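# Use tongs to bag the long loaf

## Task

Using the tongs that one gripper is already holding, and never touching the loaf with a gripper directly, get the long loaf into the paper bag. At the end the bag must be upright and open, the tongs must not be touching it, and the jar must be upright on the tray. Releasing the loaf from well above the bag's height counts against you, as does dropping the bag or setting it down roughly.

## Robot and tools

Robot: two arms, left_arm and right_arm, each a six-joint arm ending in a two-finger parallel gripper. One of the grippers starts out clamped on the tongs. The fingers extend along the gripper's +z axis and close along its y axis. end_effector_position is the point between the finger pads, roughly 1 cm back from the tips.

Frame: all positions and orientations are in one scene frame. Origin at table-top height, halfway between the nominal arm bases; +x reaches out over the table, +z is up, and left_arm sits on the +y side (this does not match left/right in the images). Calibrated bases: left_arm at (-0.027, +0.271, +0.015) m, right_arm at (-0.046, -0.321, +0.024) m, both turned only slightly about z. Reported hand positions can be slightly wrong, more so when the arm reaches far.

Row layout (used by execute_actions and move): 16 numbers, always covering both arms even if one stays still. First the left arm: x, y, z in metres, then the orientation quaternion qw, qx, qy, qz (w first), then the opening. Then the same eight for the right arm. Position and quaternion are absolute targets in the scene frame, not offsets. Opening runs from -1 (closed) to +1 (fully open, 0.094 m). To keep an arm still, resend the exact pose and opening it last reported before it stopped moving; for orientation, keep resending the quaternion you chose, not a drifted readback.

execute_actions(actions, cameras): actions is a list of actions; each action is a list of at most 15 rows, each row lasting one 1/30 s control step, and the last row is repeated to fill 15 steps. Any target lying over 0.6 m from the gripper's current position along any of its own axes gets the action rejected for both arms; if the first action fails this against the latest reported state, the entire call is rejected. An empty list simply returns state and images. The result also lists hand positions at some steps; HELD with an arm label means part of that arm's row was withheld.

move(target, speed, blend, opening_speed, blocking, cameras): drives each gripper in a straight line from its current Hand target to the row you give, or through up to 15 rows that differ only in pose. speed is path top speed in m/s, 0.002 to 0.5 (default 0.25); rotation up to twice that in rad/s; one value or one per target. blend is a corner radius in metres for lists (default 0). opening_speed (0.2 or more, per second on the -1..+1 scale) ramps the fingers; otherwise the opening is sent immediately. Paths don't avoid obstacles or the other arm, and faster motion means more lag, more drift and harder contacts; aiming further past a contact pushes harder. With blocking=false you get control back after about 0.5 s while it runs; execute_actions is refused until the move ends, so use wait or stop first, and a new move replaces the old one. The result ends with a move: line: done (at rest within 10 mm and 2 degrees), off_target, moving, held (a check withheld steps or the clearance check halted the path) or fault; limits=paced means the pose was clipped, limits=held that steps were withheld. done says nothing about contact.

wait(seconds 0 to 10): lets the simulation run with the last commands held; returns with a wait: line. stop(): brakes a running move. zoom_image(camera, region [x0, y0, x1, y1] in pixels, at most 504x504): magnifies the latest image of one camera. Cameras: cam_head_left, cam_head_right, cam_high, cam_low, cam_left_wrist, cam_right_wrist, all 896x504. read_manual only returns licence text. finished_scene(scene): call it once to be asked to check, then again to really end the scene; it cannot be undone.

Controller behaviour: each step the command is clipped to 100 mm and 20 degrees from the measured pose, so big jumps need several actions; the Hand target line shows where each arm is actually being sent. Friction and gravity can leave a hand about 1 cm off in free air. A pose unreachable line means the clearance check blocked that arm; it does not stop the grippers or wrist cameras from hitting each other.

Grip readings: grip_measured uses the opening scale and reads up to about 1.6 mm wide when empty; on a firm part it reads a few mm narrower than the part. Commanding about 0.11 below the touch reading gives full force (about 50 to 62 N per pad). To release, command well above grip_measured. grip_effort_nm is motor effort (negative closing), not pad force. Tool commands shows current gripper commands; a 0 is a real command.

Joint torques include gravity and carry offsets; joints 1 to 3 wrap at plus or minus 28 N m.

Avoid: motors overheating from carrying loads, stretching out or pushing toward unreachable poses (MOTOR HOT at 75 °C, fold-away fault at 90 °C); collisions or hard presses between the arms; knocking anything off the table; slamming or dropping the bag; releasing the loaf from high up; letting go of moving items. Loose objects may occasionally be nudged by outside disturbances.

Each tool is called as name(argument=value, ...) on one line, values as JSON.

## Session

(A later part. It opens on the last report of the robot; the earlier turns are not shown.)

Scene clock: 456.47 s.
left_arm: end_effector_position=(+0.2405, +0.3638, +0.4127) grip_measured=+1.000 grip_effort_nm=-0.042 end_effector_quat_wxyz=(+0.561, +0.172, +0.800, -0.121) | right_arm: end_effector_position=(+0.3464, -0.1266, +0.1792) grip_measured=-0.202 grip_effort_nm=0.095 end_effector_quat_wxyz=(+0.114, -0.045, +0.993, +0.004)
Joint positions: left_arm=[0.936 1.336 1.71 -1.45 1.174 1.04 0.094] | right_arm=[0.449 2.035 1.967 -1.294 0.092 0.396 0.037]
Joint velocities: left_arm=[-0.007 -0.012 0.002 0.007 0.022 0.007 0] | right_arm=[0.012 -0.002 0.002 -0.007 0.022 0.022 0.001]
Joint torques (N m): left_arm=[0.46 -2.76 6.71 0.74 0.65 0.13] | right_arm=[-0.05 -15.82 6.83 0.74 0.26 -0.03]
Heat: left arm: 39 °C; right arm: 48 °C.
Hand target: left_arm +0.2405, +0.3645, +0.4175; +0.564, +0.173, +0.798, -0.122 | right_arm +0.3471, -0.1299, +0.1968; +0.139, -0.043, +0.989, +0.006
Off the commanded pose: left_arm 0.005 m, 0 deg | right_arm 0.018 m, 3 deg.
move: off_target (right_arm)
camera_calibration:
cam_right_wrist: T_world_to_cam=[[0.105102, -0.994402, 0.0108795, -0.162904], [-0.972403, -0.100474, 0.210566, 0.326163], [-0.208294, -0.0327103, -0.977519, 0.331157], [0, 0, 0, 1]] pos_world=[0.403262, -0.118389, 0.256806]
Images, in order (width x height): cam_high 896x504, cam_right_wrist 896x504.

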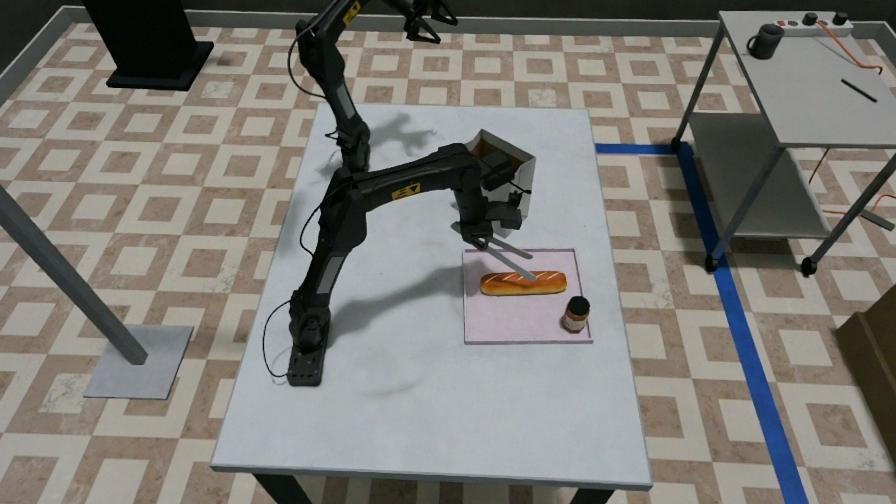

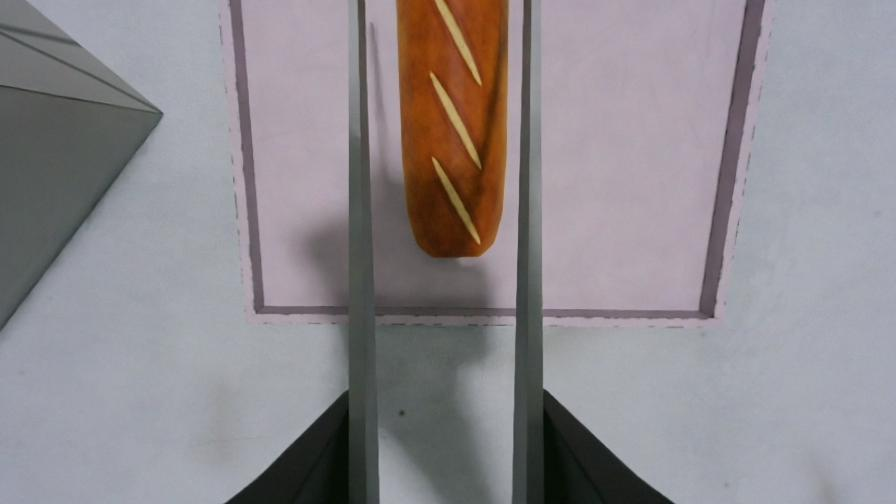

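move(target=[0.2405,0.3645,0.4176,0.564,0.174,0.798,-0.123,1.0,0.367,-0.1295,0.1725,0.1044,-0.0546,0.9930,0.0057,-0.15], speed=0.06, opening_speed=0.3)

Scene clock: 473.77 s.
left_arm: end_effector_position=(+0.2405, +0.3637, +0.4126) grip_measured=+1.000 grip_effort_nm=-0.042 end_effector_quat_wxyz=(+0.561, +0.172, +0.800, -0.121) | right_arm: end_effector_position=(+0.3620, -0.1300, +0.1744) grip_measured=-0.152 grip_effort_nm=0.110 end_effector_quat_wxyz=(+0.107, -0.054, +0.993, +0.005)
Joint positions: left_arm=[0.936 1.336 1.71 -1.451 1.173 1.041 0.094] | right_arm=[0.42 2.102 2.051 -1.32 0.076 0.349 0.04]
Joint velocities: left_arm=[-0.027 0.017 0.007 -0.051 -0.022 0.007 0] | right_arm=[0.002 -0.007 -0.012 -0.051 -0.022 -0.007 0]
Joint torques (N m): left_arm=[0.31 -2.88 6.72 0.78 0.64 0.1] | right_arm=[-0.61 -10.04 9.96 0.59 0.01 -0.08]
Heat: left arm: 39 °C; right arm: 48 °C.
Hand target: left_arm +0.2405, +0.3645, +0.4175; +0.564, +0.174, +0.798, -0.122 | right_arm +0.3668, -0.1294, +0.1722; +0.105, -0.055, +0.993, +0.006
Off the commanded pose: left_arm 0.005 m, 1 deg | right_arm 0.005 m, 0 deg.
move: done
camera_calibration:
cam_left_wrist: T_world_to_cam=[[-0.385311, -0.922617, -0.0177162, 0.441381], [-0.654329, 0.286703, -0.699754, 0.380364], [0.650684, -0.25803, -0.714164, 0.321959], [0, 0, 0, 1]] pos_world=[0.209458, 0.381249, 0.503913]
cam_right_wrist: T_world_to_cam=[[0.124329, -0.992193, 0.00977398, -0.174374], [-0.967336, -0.119009, 0.223827, 0.3355], [-0.220916, -0.0372829, -0.97458, 0.333079], [0, 0, 0, 1]] pos_world=[0.419804, -0.120667, 0.251223]

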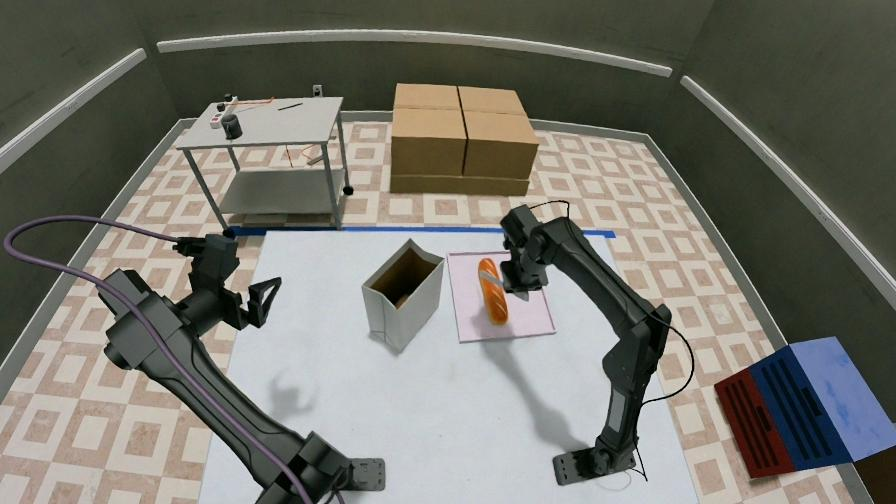

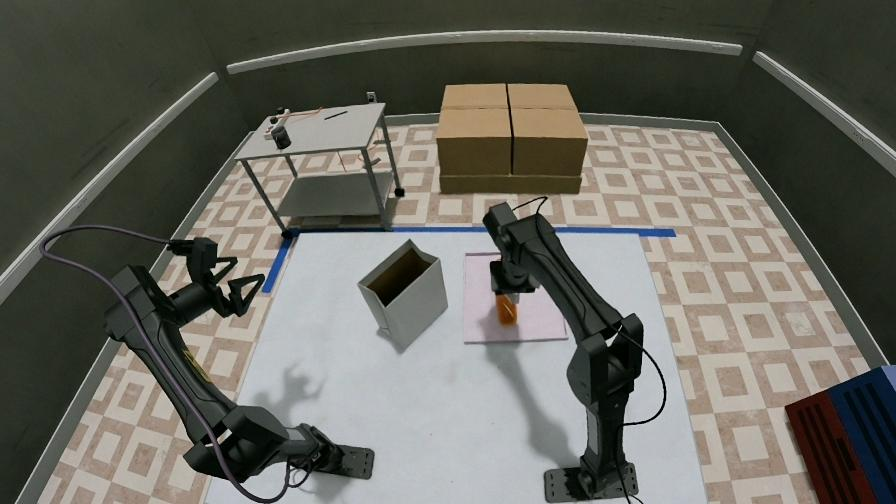

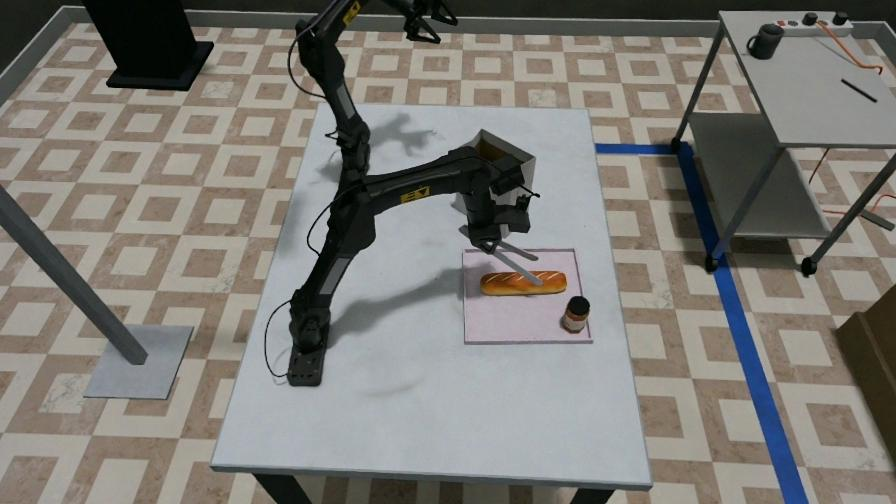

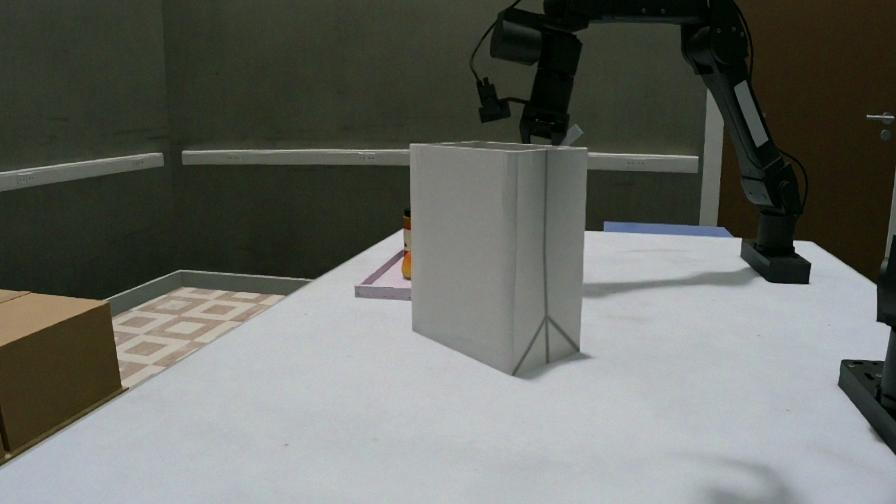

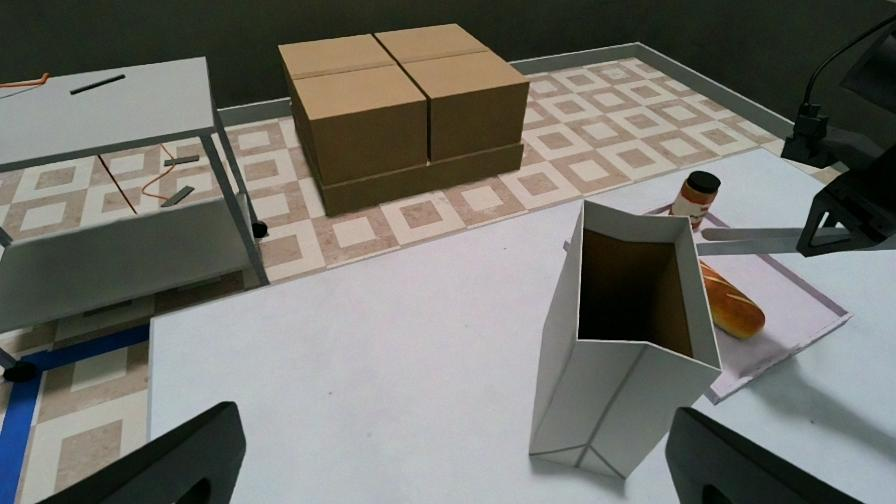

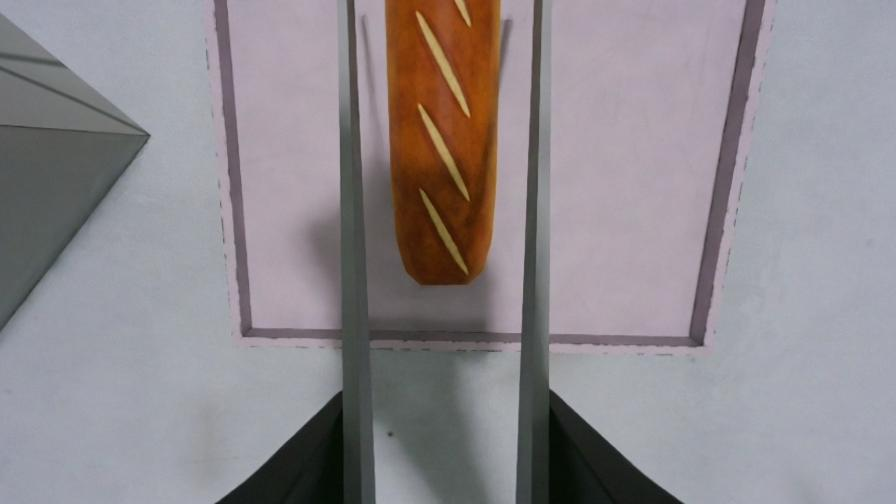

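move(target=[0.2405,0.3645,0.4176,0.564,0.174,0.798,-0.123,1.0,0.377,-0.1276,0.150,0.0783,-0.0565,0.9953,0.0044,-0.15], speed=0.06)

zoom_image(camera="cam_high", region=[440, 200, 610, 350])

zoom_image(camera="cam_head_left", region=[430, 235, 570, 355])

Scene clock: 486.03 s.
left_arm: end_effector_position=(+0.2404, +0.3637, +0.4126) grip_measured=+1.000 grip_effort_nm=-0.032 end_effector_quat_wxyz=(+0.561, +0.172, +0.800, -0.121) | right_arm: end_effector_position=(+0.3719, -0.1276, +0.1537) grip_measured=-0.152 grip_effort_nm=0.120 end_effector_quat_wxyz=(+0.083, -0.057, +0.995, +0.004)
Joint positions: left_arm=[0.936 1.336 1.71 -1.451 1.173 1.041 0.094] | right_arm=[0.407 2.192 2.118 -1.342 0.056 0.336 0.04]
Joint velocities: left_arm=[-0.022 0.002 -0.027 -0.051 -0.007 -0.037 0] | right_arm=[-0.002 -0.012 0.002 -0.007 -0.022 0.051 0]
Joint torques (N m): left_arm=[0.57 -2.84 6.67 0.74 0.61 0.11] | right_arm=[-0.75 -10.56 9.91 0.47 -0.05 -0.07]
Heat: left arm: 39 °C; right arm: 46 °C.
Hand target: left_arm +0.2405, +0.3644, +0.4175; +0.564, +0.174, +0.798, -0.122 | right_arm +0.3766, -0.1277, +0.1498; +0.079, -0.056, +0.995, +0.005
Off the commanded pose: left_arm 0.005 m, 1 deg | right_arm 0.006 m, 0 deg.
move: done
camera_calibration:
cam_left_wrist: T_world_to_cam=[[-0.385432, -0.922566, -0.0177029, 0.44134], [-0.654343, 0.286799, -0.699701, 0.380286], [0.650598, -0.258103, -0.714217, 0.322018], [0, 0, 0, 1]] pos_world=[0.20944, 0.381214, 0.50389]
cam_right_wrist: T_world_to_cam=[[0.129151, -0.991589, 0.00848415, -0.174507], [-0.954829, -0.122045, 0.270937, 0.337704], [-0.267623, -0.0430927, -0.96256, 0.329953], [0, 0, 0, 1]] pos_world=[0.43329, -0.117606, 0.227584]

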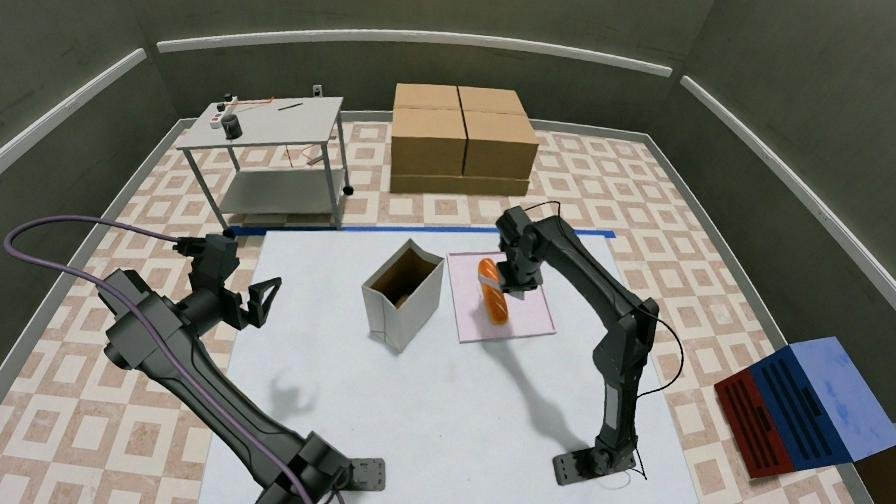

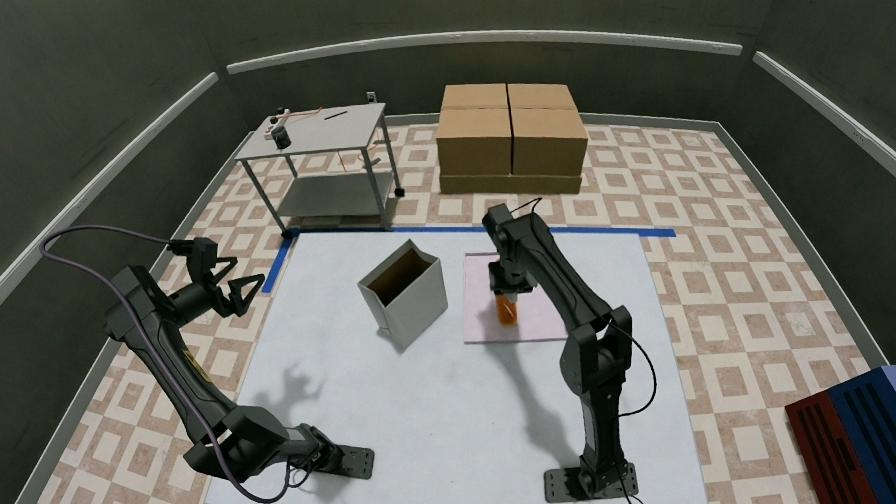

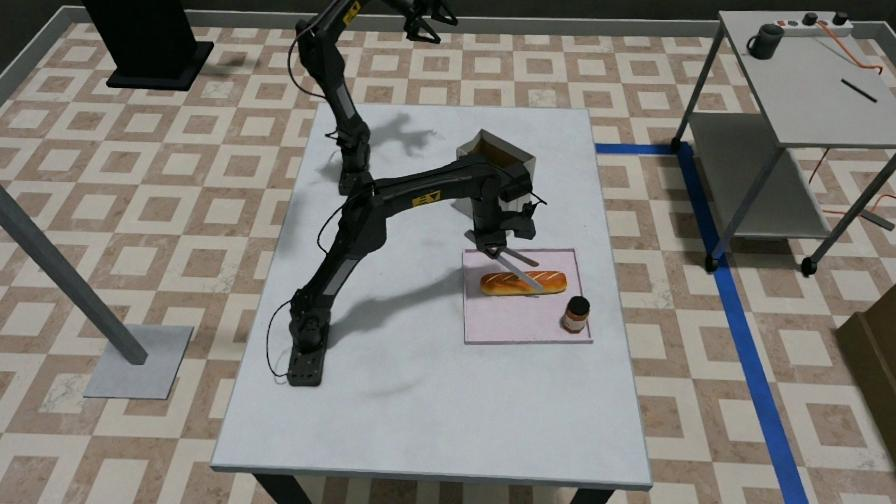

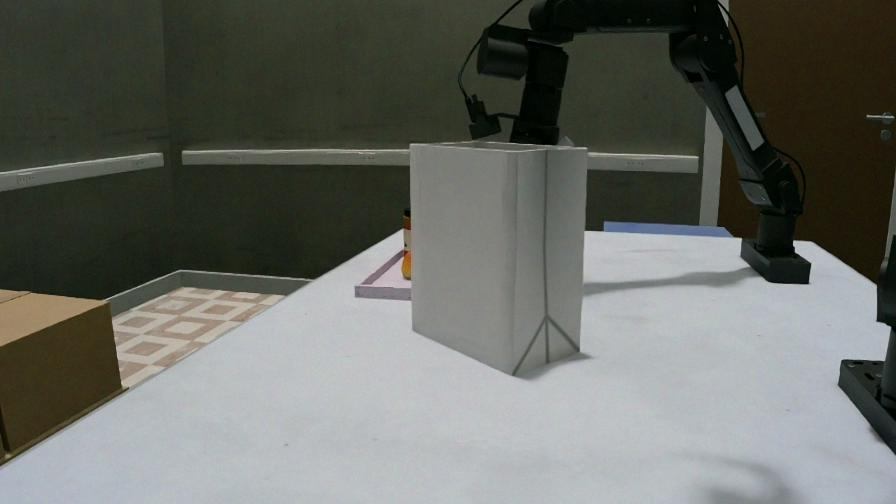

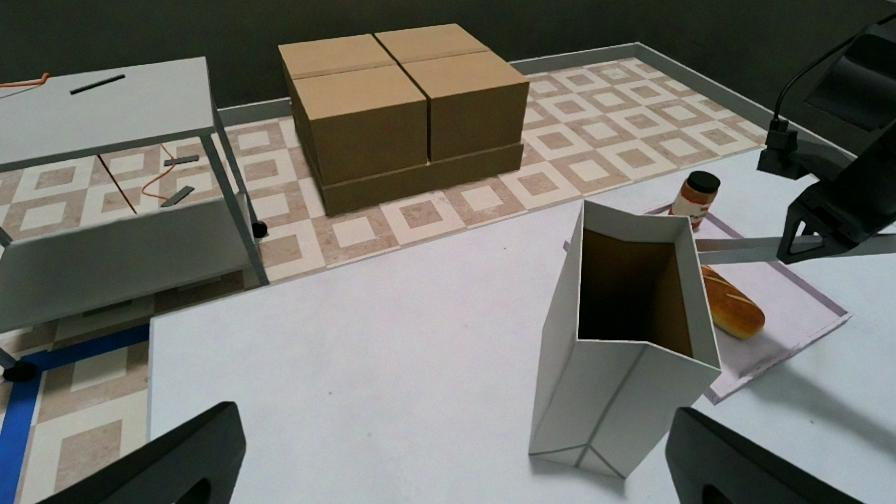

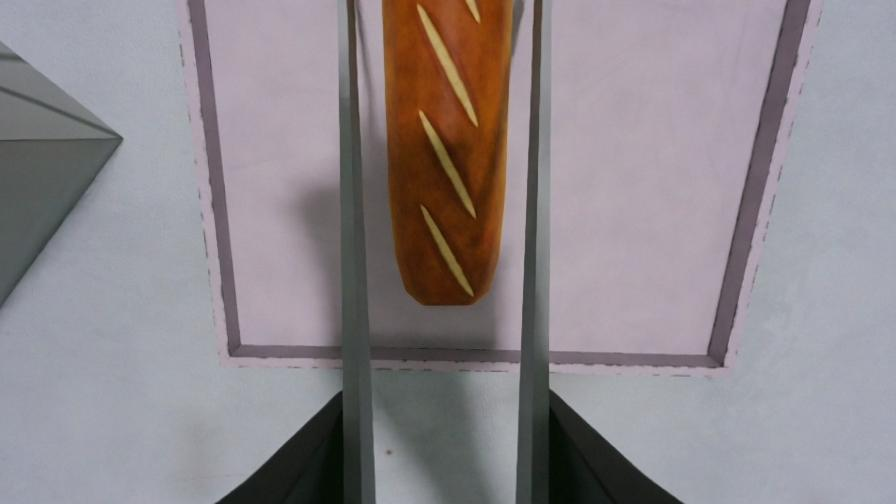

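Scaled by 2.965.

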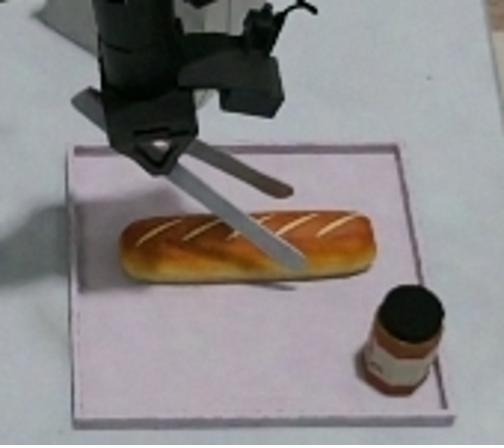

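Scaled by 3.600.

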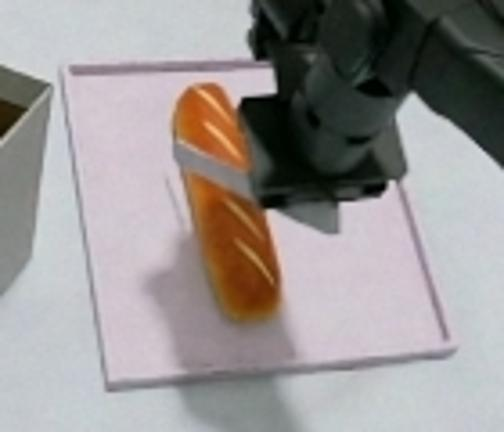

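move(target=[0.2405,0.3645,0.4176,0.564,0.174,0.798,-0.123,1.0,0.389,-0.1262,0.133,0.0436,-0.0567,0.9975,0.0025,-0.14], speed=0.05)

zoom_image(camera="cam_high", region=[440, 200, 610, 350])

zoom_image(camera="cam_head_left", region=[430, 235, 570, 355])

Scene clock: 504.23 s.
left_arm: end_effector_position=(+0.2404, +0.3637, +0.4126) grip_measured=+1.000 grip_effort_nm=-0.042 end_effector_quat_wxyz=(+0.561, +0.172, +0.801, -0.122) | right_arm: end_effector_position=(+0.3848, -0.1259, +0.1400) grip_measured=-0.142 grip_effort_nm=0.110 end_effector_quat_wxyz=(+0.051, -0.057, +0.997, +0.003)
Joint positions: left_arm=[0.936 1.336 1.71 -1.452 1.173 1.041 0.094] | right_arm=[0.39 2.337 2.316 -1.453 0.033 0.321 0.04]
Joint velocities: left_arm=[0.027 -0.007 0.002 -0.007 0.037 0.007 0] | right_arm=[0.022 0.007 -0.022 -0.066 -0.007 -0.007 0]
Joint torques (N m): left_arm=[0.32 -2.84 6.65 0.79 0.68 0.11] | right_arm=[-0.75 -11.08 9.66 0.33 -0.04 -0.07]
Heat: left arm: 39 °C; right arm: 46 °C.
Hand target: left_arm +0.2404, +0.3644, +0.4175; +0.564, +0.173, +0.798, -0.123 | right_arm +0.3886, -0.1264, +0.1328; +0.044, -0.056, +0.997, +0.003
Off the commanded pose: left_arm 0.005 m, 1 deg | right_arm 0.008 m, 1 deg.
move: done
camera_calibration:
cam_left_wrist: T_world_to_cam=[[-0.385436, -0.922572, -0.0173312, 0.441143], [-0.654499, 0.286582, -0.699644, 0.380355], [0.650439, -0.258325, -0.714281, 0.322153], [0, 0, 0, 1]] pos_world=[0.209433, 0.381204, 0.503866]
cam_right_wrist: T_world_to_cam=[[0.129804, -0.991519, 0.0064613, -0.174299], [-0.935745, -0.120343, 0.33151, 0.338339], [-0.327921, -0.0490776, -0.943429, 0.340008], [0, 0, 0, 1]] pos_world=[0.450719, -0.115417, 0.209737]

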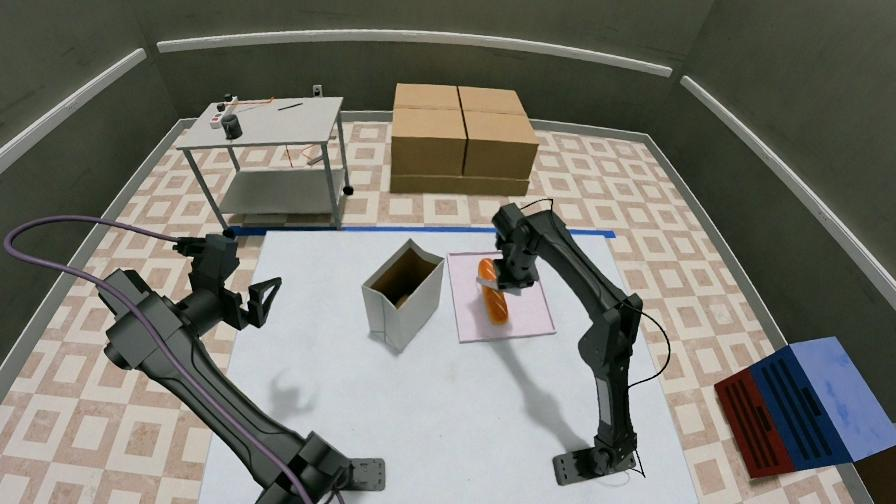

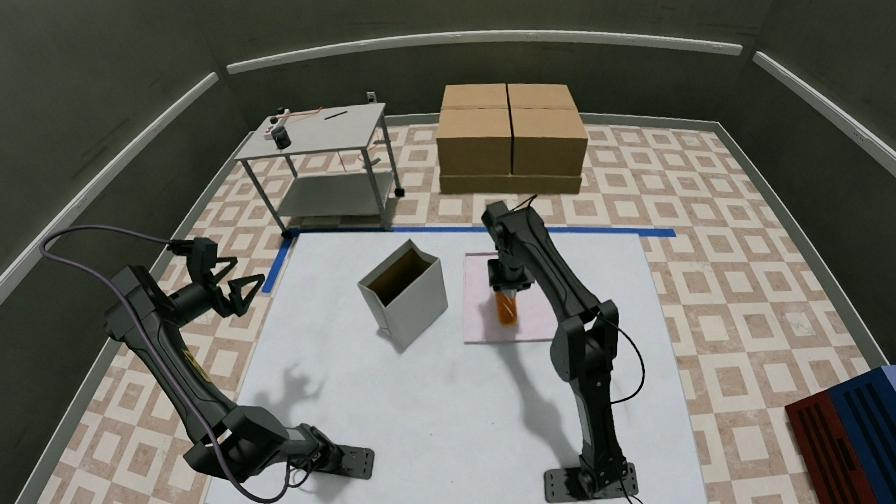

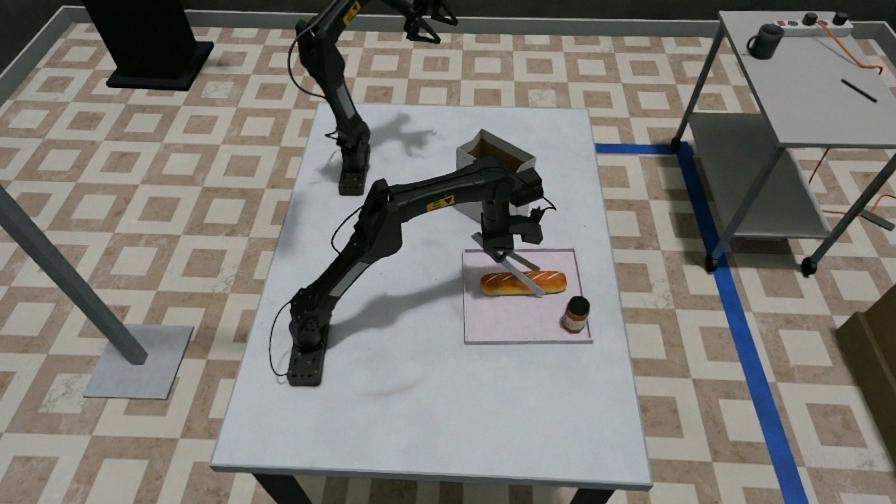

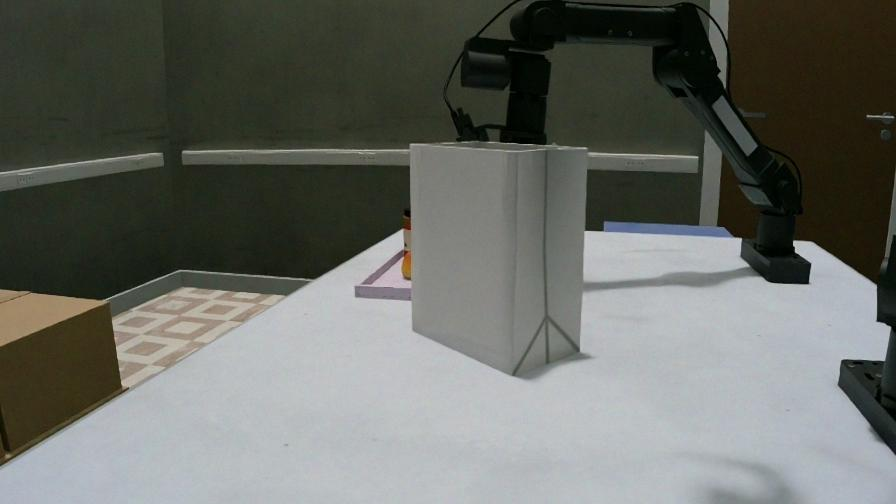

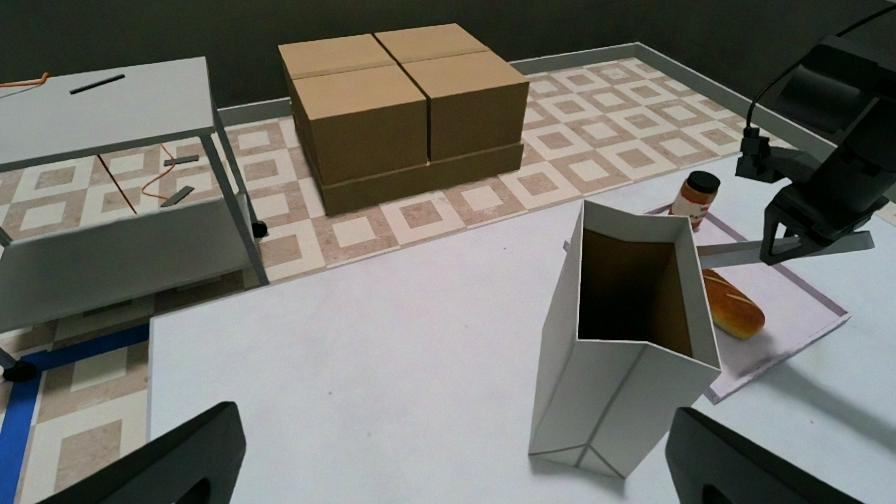

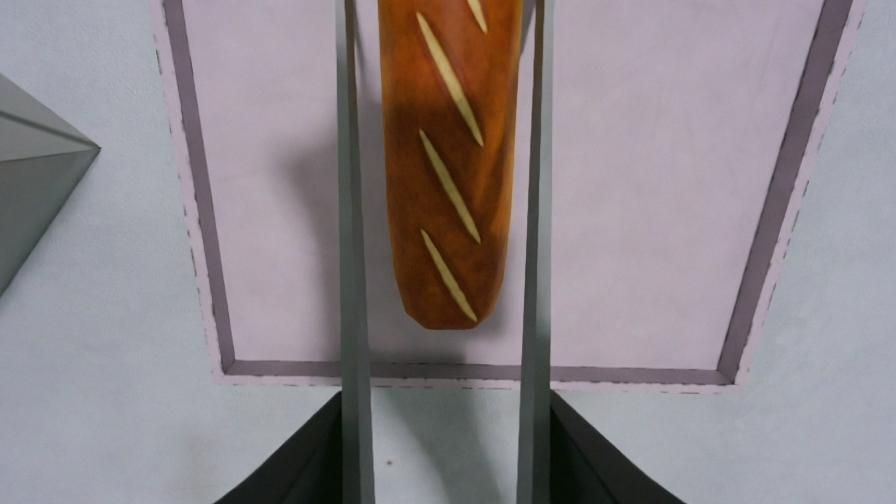

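Scaled by 2.965.

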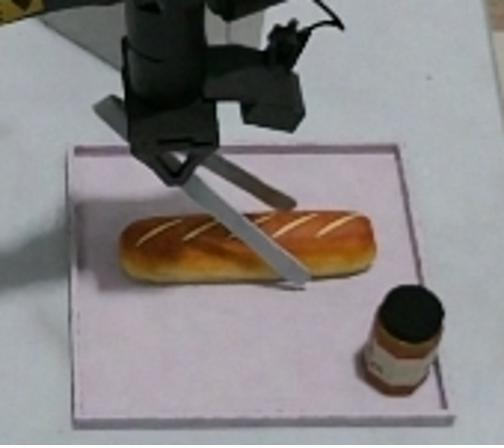

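Scaled by 3.600.

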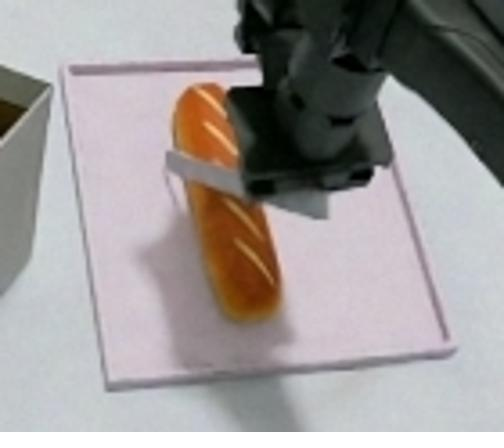

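move(target=[0.2405,0.3645,0.4176,0.564,0.174,0.798,-0.123,1.0,0.390,-0.1262,0.127,0.0436,-0.0567,0.9975,0.0025,-0.14], speed=0.04, cameras=["cam_high","cam_right_wrist"])

zoom_image(camera="cam_high", region=[480, 240, 590, 330])

Scene clock: 522.87 s.
left_arm: end_effector_position=(+0.2404, +0.3637, +0.4126) grip_measured=+1.000 grip_effort_nm=-0.032 end_effector_quat_wxyz=(+0.561, +0.172, +0.801, -0.122) | right_arm: end_effector_position=(+0.3848, -0.1258, +0.1400) grip_measured=-0.142 grip_effort_nm=0.120 end_effector_quat_wxyz=(+0.051, -0.057, +0.997, +0.003)
Joint positions: left_arm=[0.936 1.336 1.71 -1.452 1.173 1.041 0.094] | right_arm=[0.39 2.337 2.316 -1.453 0.032 0.32 0.04]
Joint velocities: left_arm=[0.007 0.002 0.007 0.037 0.022 0.037 0] | right_arm=[-0.017 -0.012 0.017 -0.11 0.007 -0.007 0]
Joint torques (N m): left_arm=[0.54 -2.58 6.68 0.74 0.69 0.14] | right_arm=[-0.8 -11.15 7.28 0.56 -0.03 -0.07]
Heat: left arm: 39 °C; right arm: 46 °C.
Hand target: left_arm +0.2405, +0.3644, +0.4175; +0.564, +0.174, +0.798, -0.122 | right_arm +0.3894, -0.1264, +0.1270; +0.044, -0.057, +0.997, +0.003
Off the commanded pose: left_arm 0.005 m, 1 deg | right_arm 0.014 m, 1 deg.
move: off_target (right_arm)
camera_calibration:
cam_right_wrist: T_world_to_cam=[[0.130971, -0.991367, 0.00621552, -0.174629], [-0.935554, -0.121518, 0.33162, 0.338083], [-0.328002, -0.0492475, -0.943392, 0.340004], [0, 0, 0, 1]] pos_world=[0.450688, -0.115294, 0.209727]
Images, in order (width x height): cam_high 896x504, cam_right_wrist 896x504.

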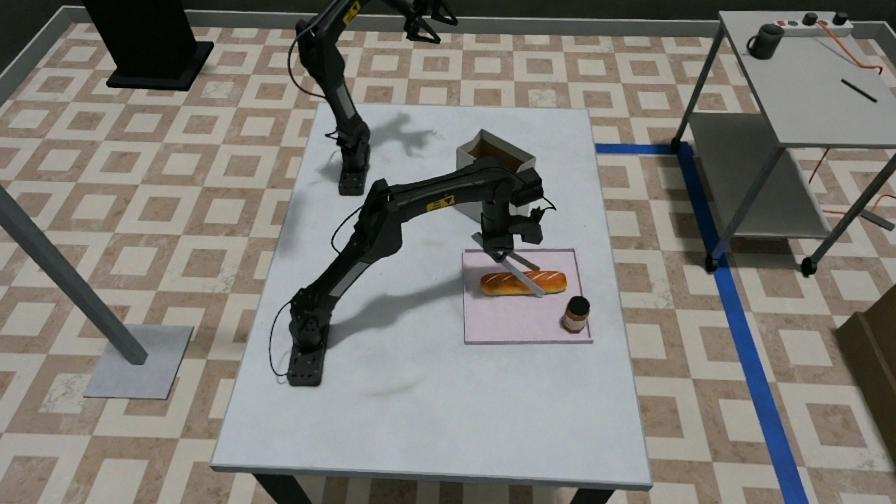

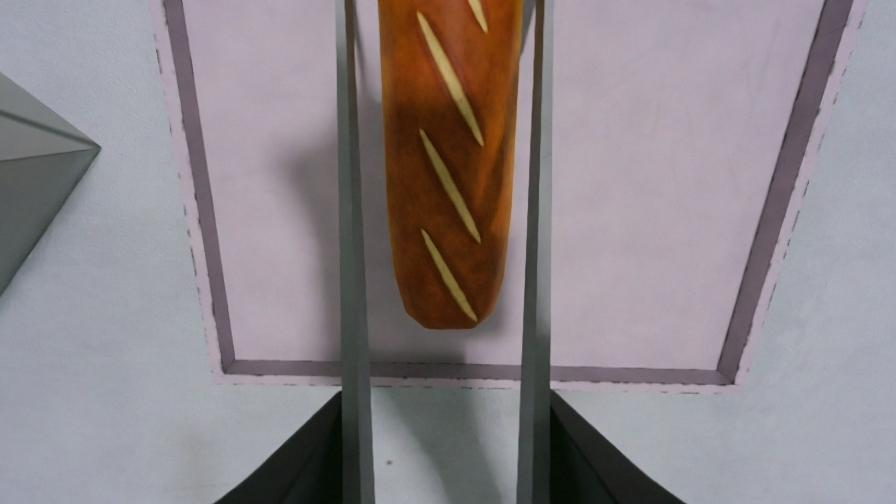

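Scaled by 4.582.

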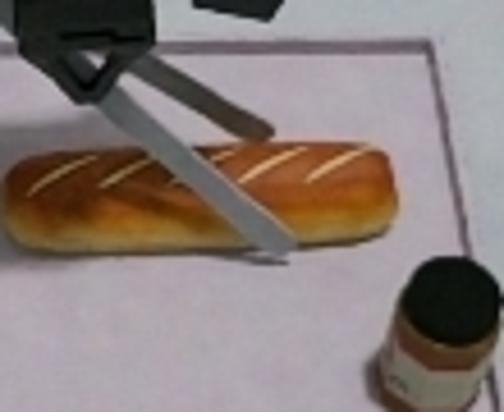

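move(target=[0.2405,0.3645,0.4176,0.564,0.174,0.798,-0.123,1.0,0.389,-0.1262,0.132,0.0436,-0.0567,0.9975,0.0025,-0.42], speed=0.04, opening_speed=0.3, cameras=["cam_high","cam_right_wrist"])

zoom_image(camera="cam_high", region=[480, 240, 590, 330])

Scene clock: 532.07 s.
left_arm: end_effector_position=(+0.2404, +0.3636, +0.4126) grip_measured=+1.000 grip_effort_nm=-0.037 end_effector_quat_wxyz=(+0.561, +0.172, +0.801, -0.122) | right_arm: end_effector_position=(+0.3844, -0.1260, +0.1399) grip_measured=-0.411 grip_effort_nm=-0.481 end_effector_quat_wxyz=(+0.050, -0.058, +0.997, +0.003)
Joint positions: left_arm=[0.936 1.336 1.71 -1.452 1.173 1.041 0.094] | right_arm=[0.39 2.337 2.316 -1.454 0.032 0.319 0.028]
Joint velocities: left_arm=[-0.002 -0.022 0.002 -0.051 -0.037 -0.095 0] | right_arm=[-0.007 0.002 0.002 0.007 -0.051 -0.022 -0.001]
Joint torques (N m): left_arm=[0.66 -2.8 6.76 0.76 0.6 0.09] | right_arm=[-0.7 -11.07 9.37 0.41 -0.03 -0.06]
Heat: left arm: 39 °C; right arm: 46 °C.
Hand target: left_arm +0.2404, +0.3644, +0.4175; +0.564, +0.173, +0.798, -0.123 | right_arm +0.3887, -0.1263, +0.1319; +0.044, -0.057, +0.997, +0.003
Off the commanded pose: left_arm 0.005 m, 1 deg | right_arm 0.009 m, 1 deg.
move: done
camera_calibration:
cam_right_wrist: T_world_to_cam=[[0.131356, -0.991313, 0.00671126, -0.174953], [-0.93505, -0.121646, 0.332993, 0.337354], [-0.329284, -0.0500159, -0.942905, 0.340178], [0, 0, 0, 1]] pos_world=[0.450438, -0.115381, 0.209593]
Images, in order (width x height): cam_high 896x504, cam_right_wrist 896x504.

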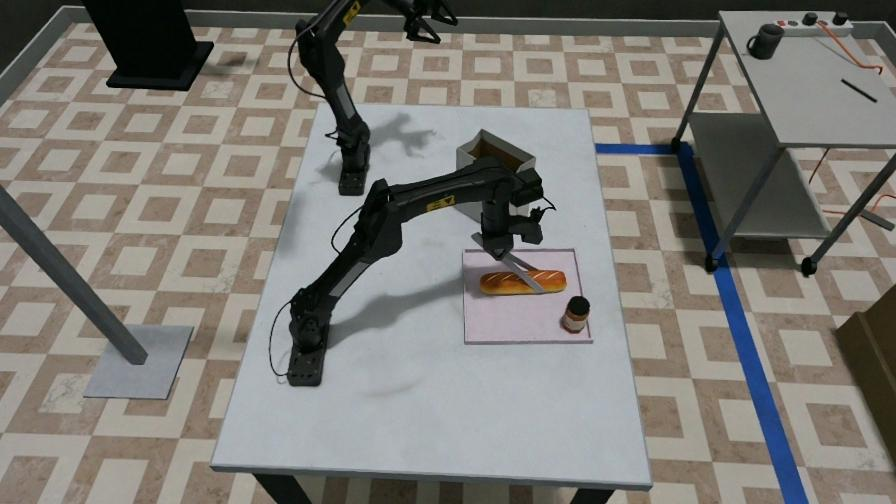

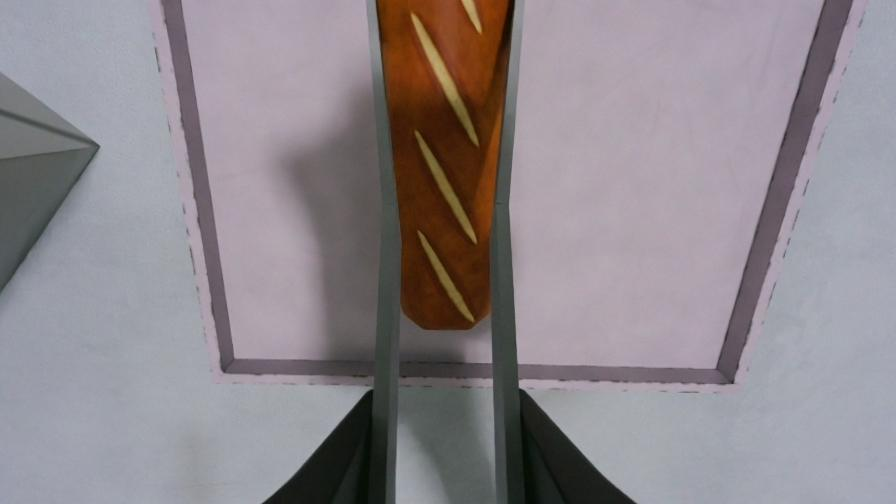

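Scaled by 4.582.

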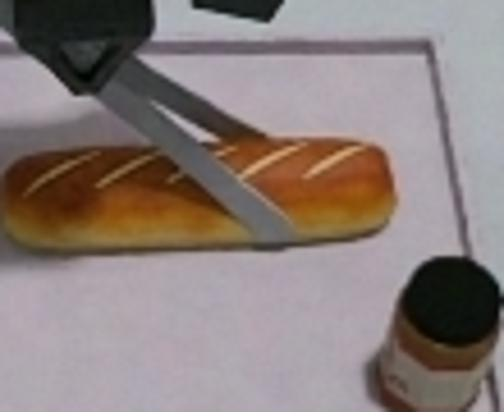

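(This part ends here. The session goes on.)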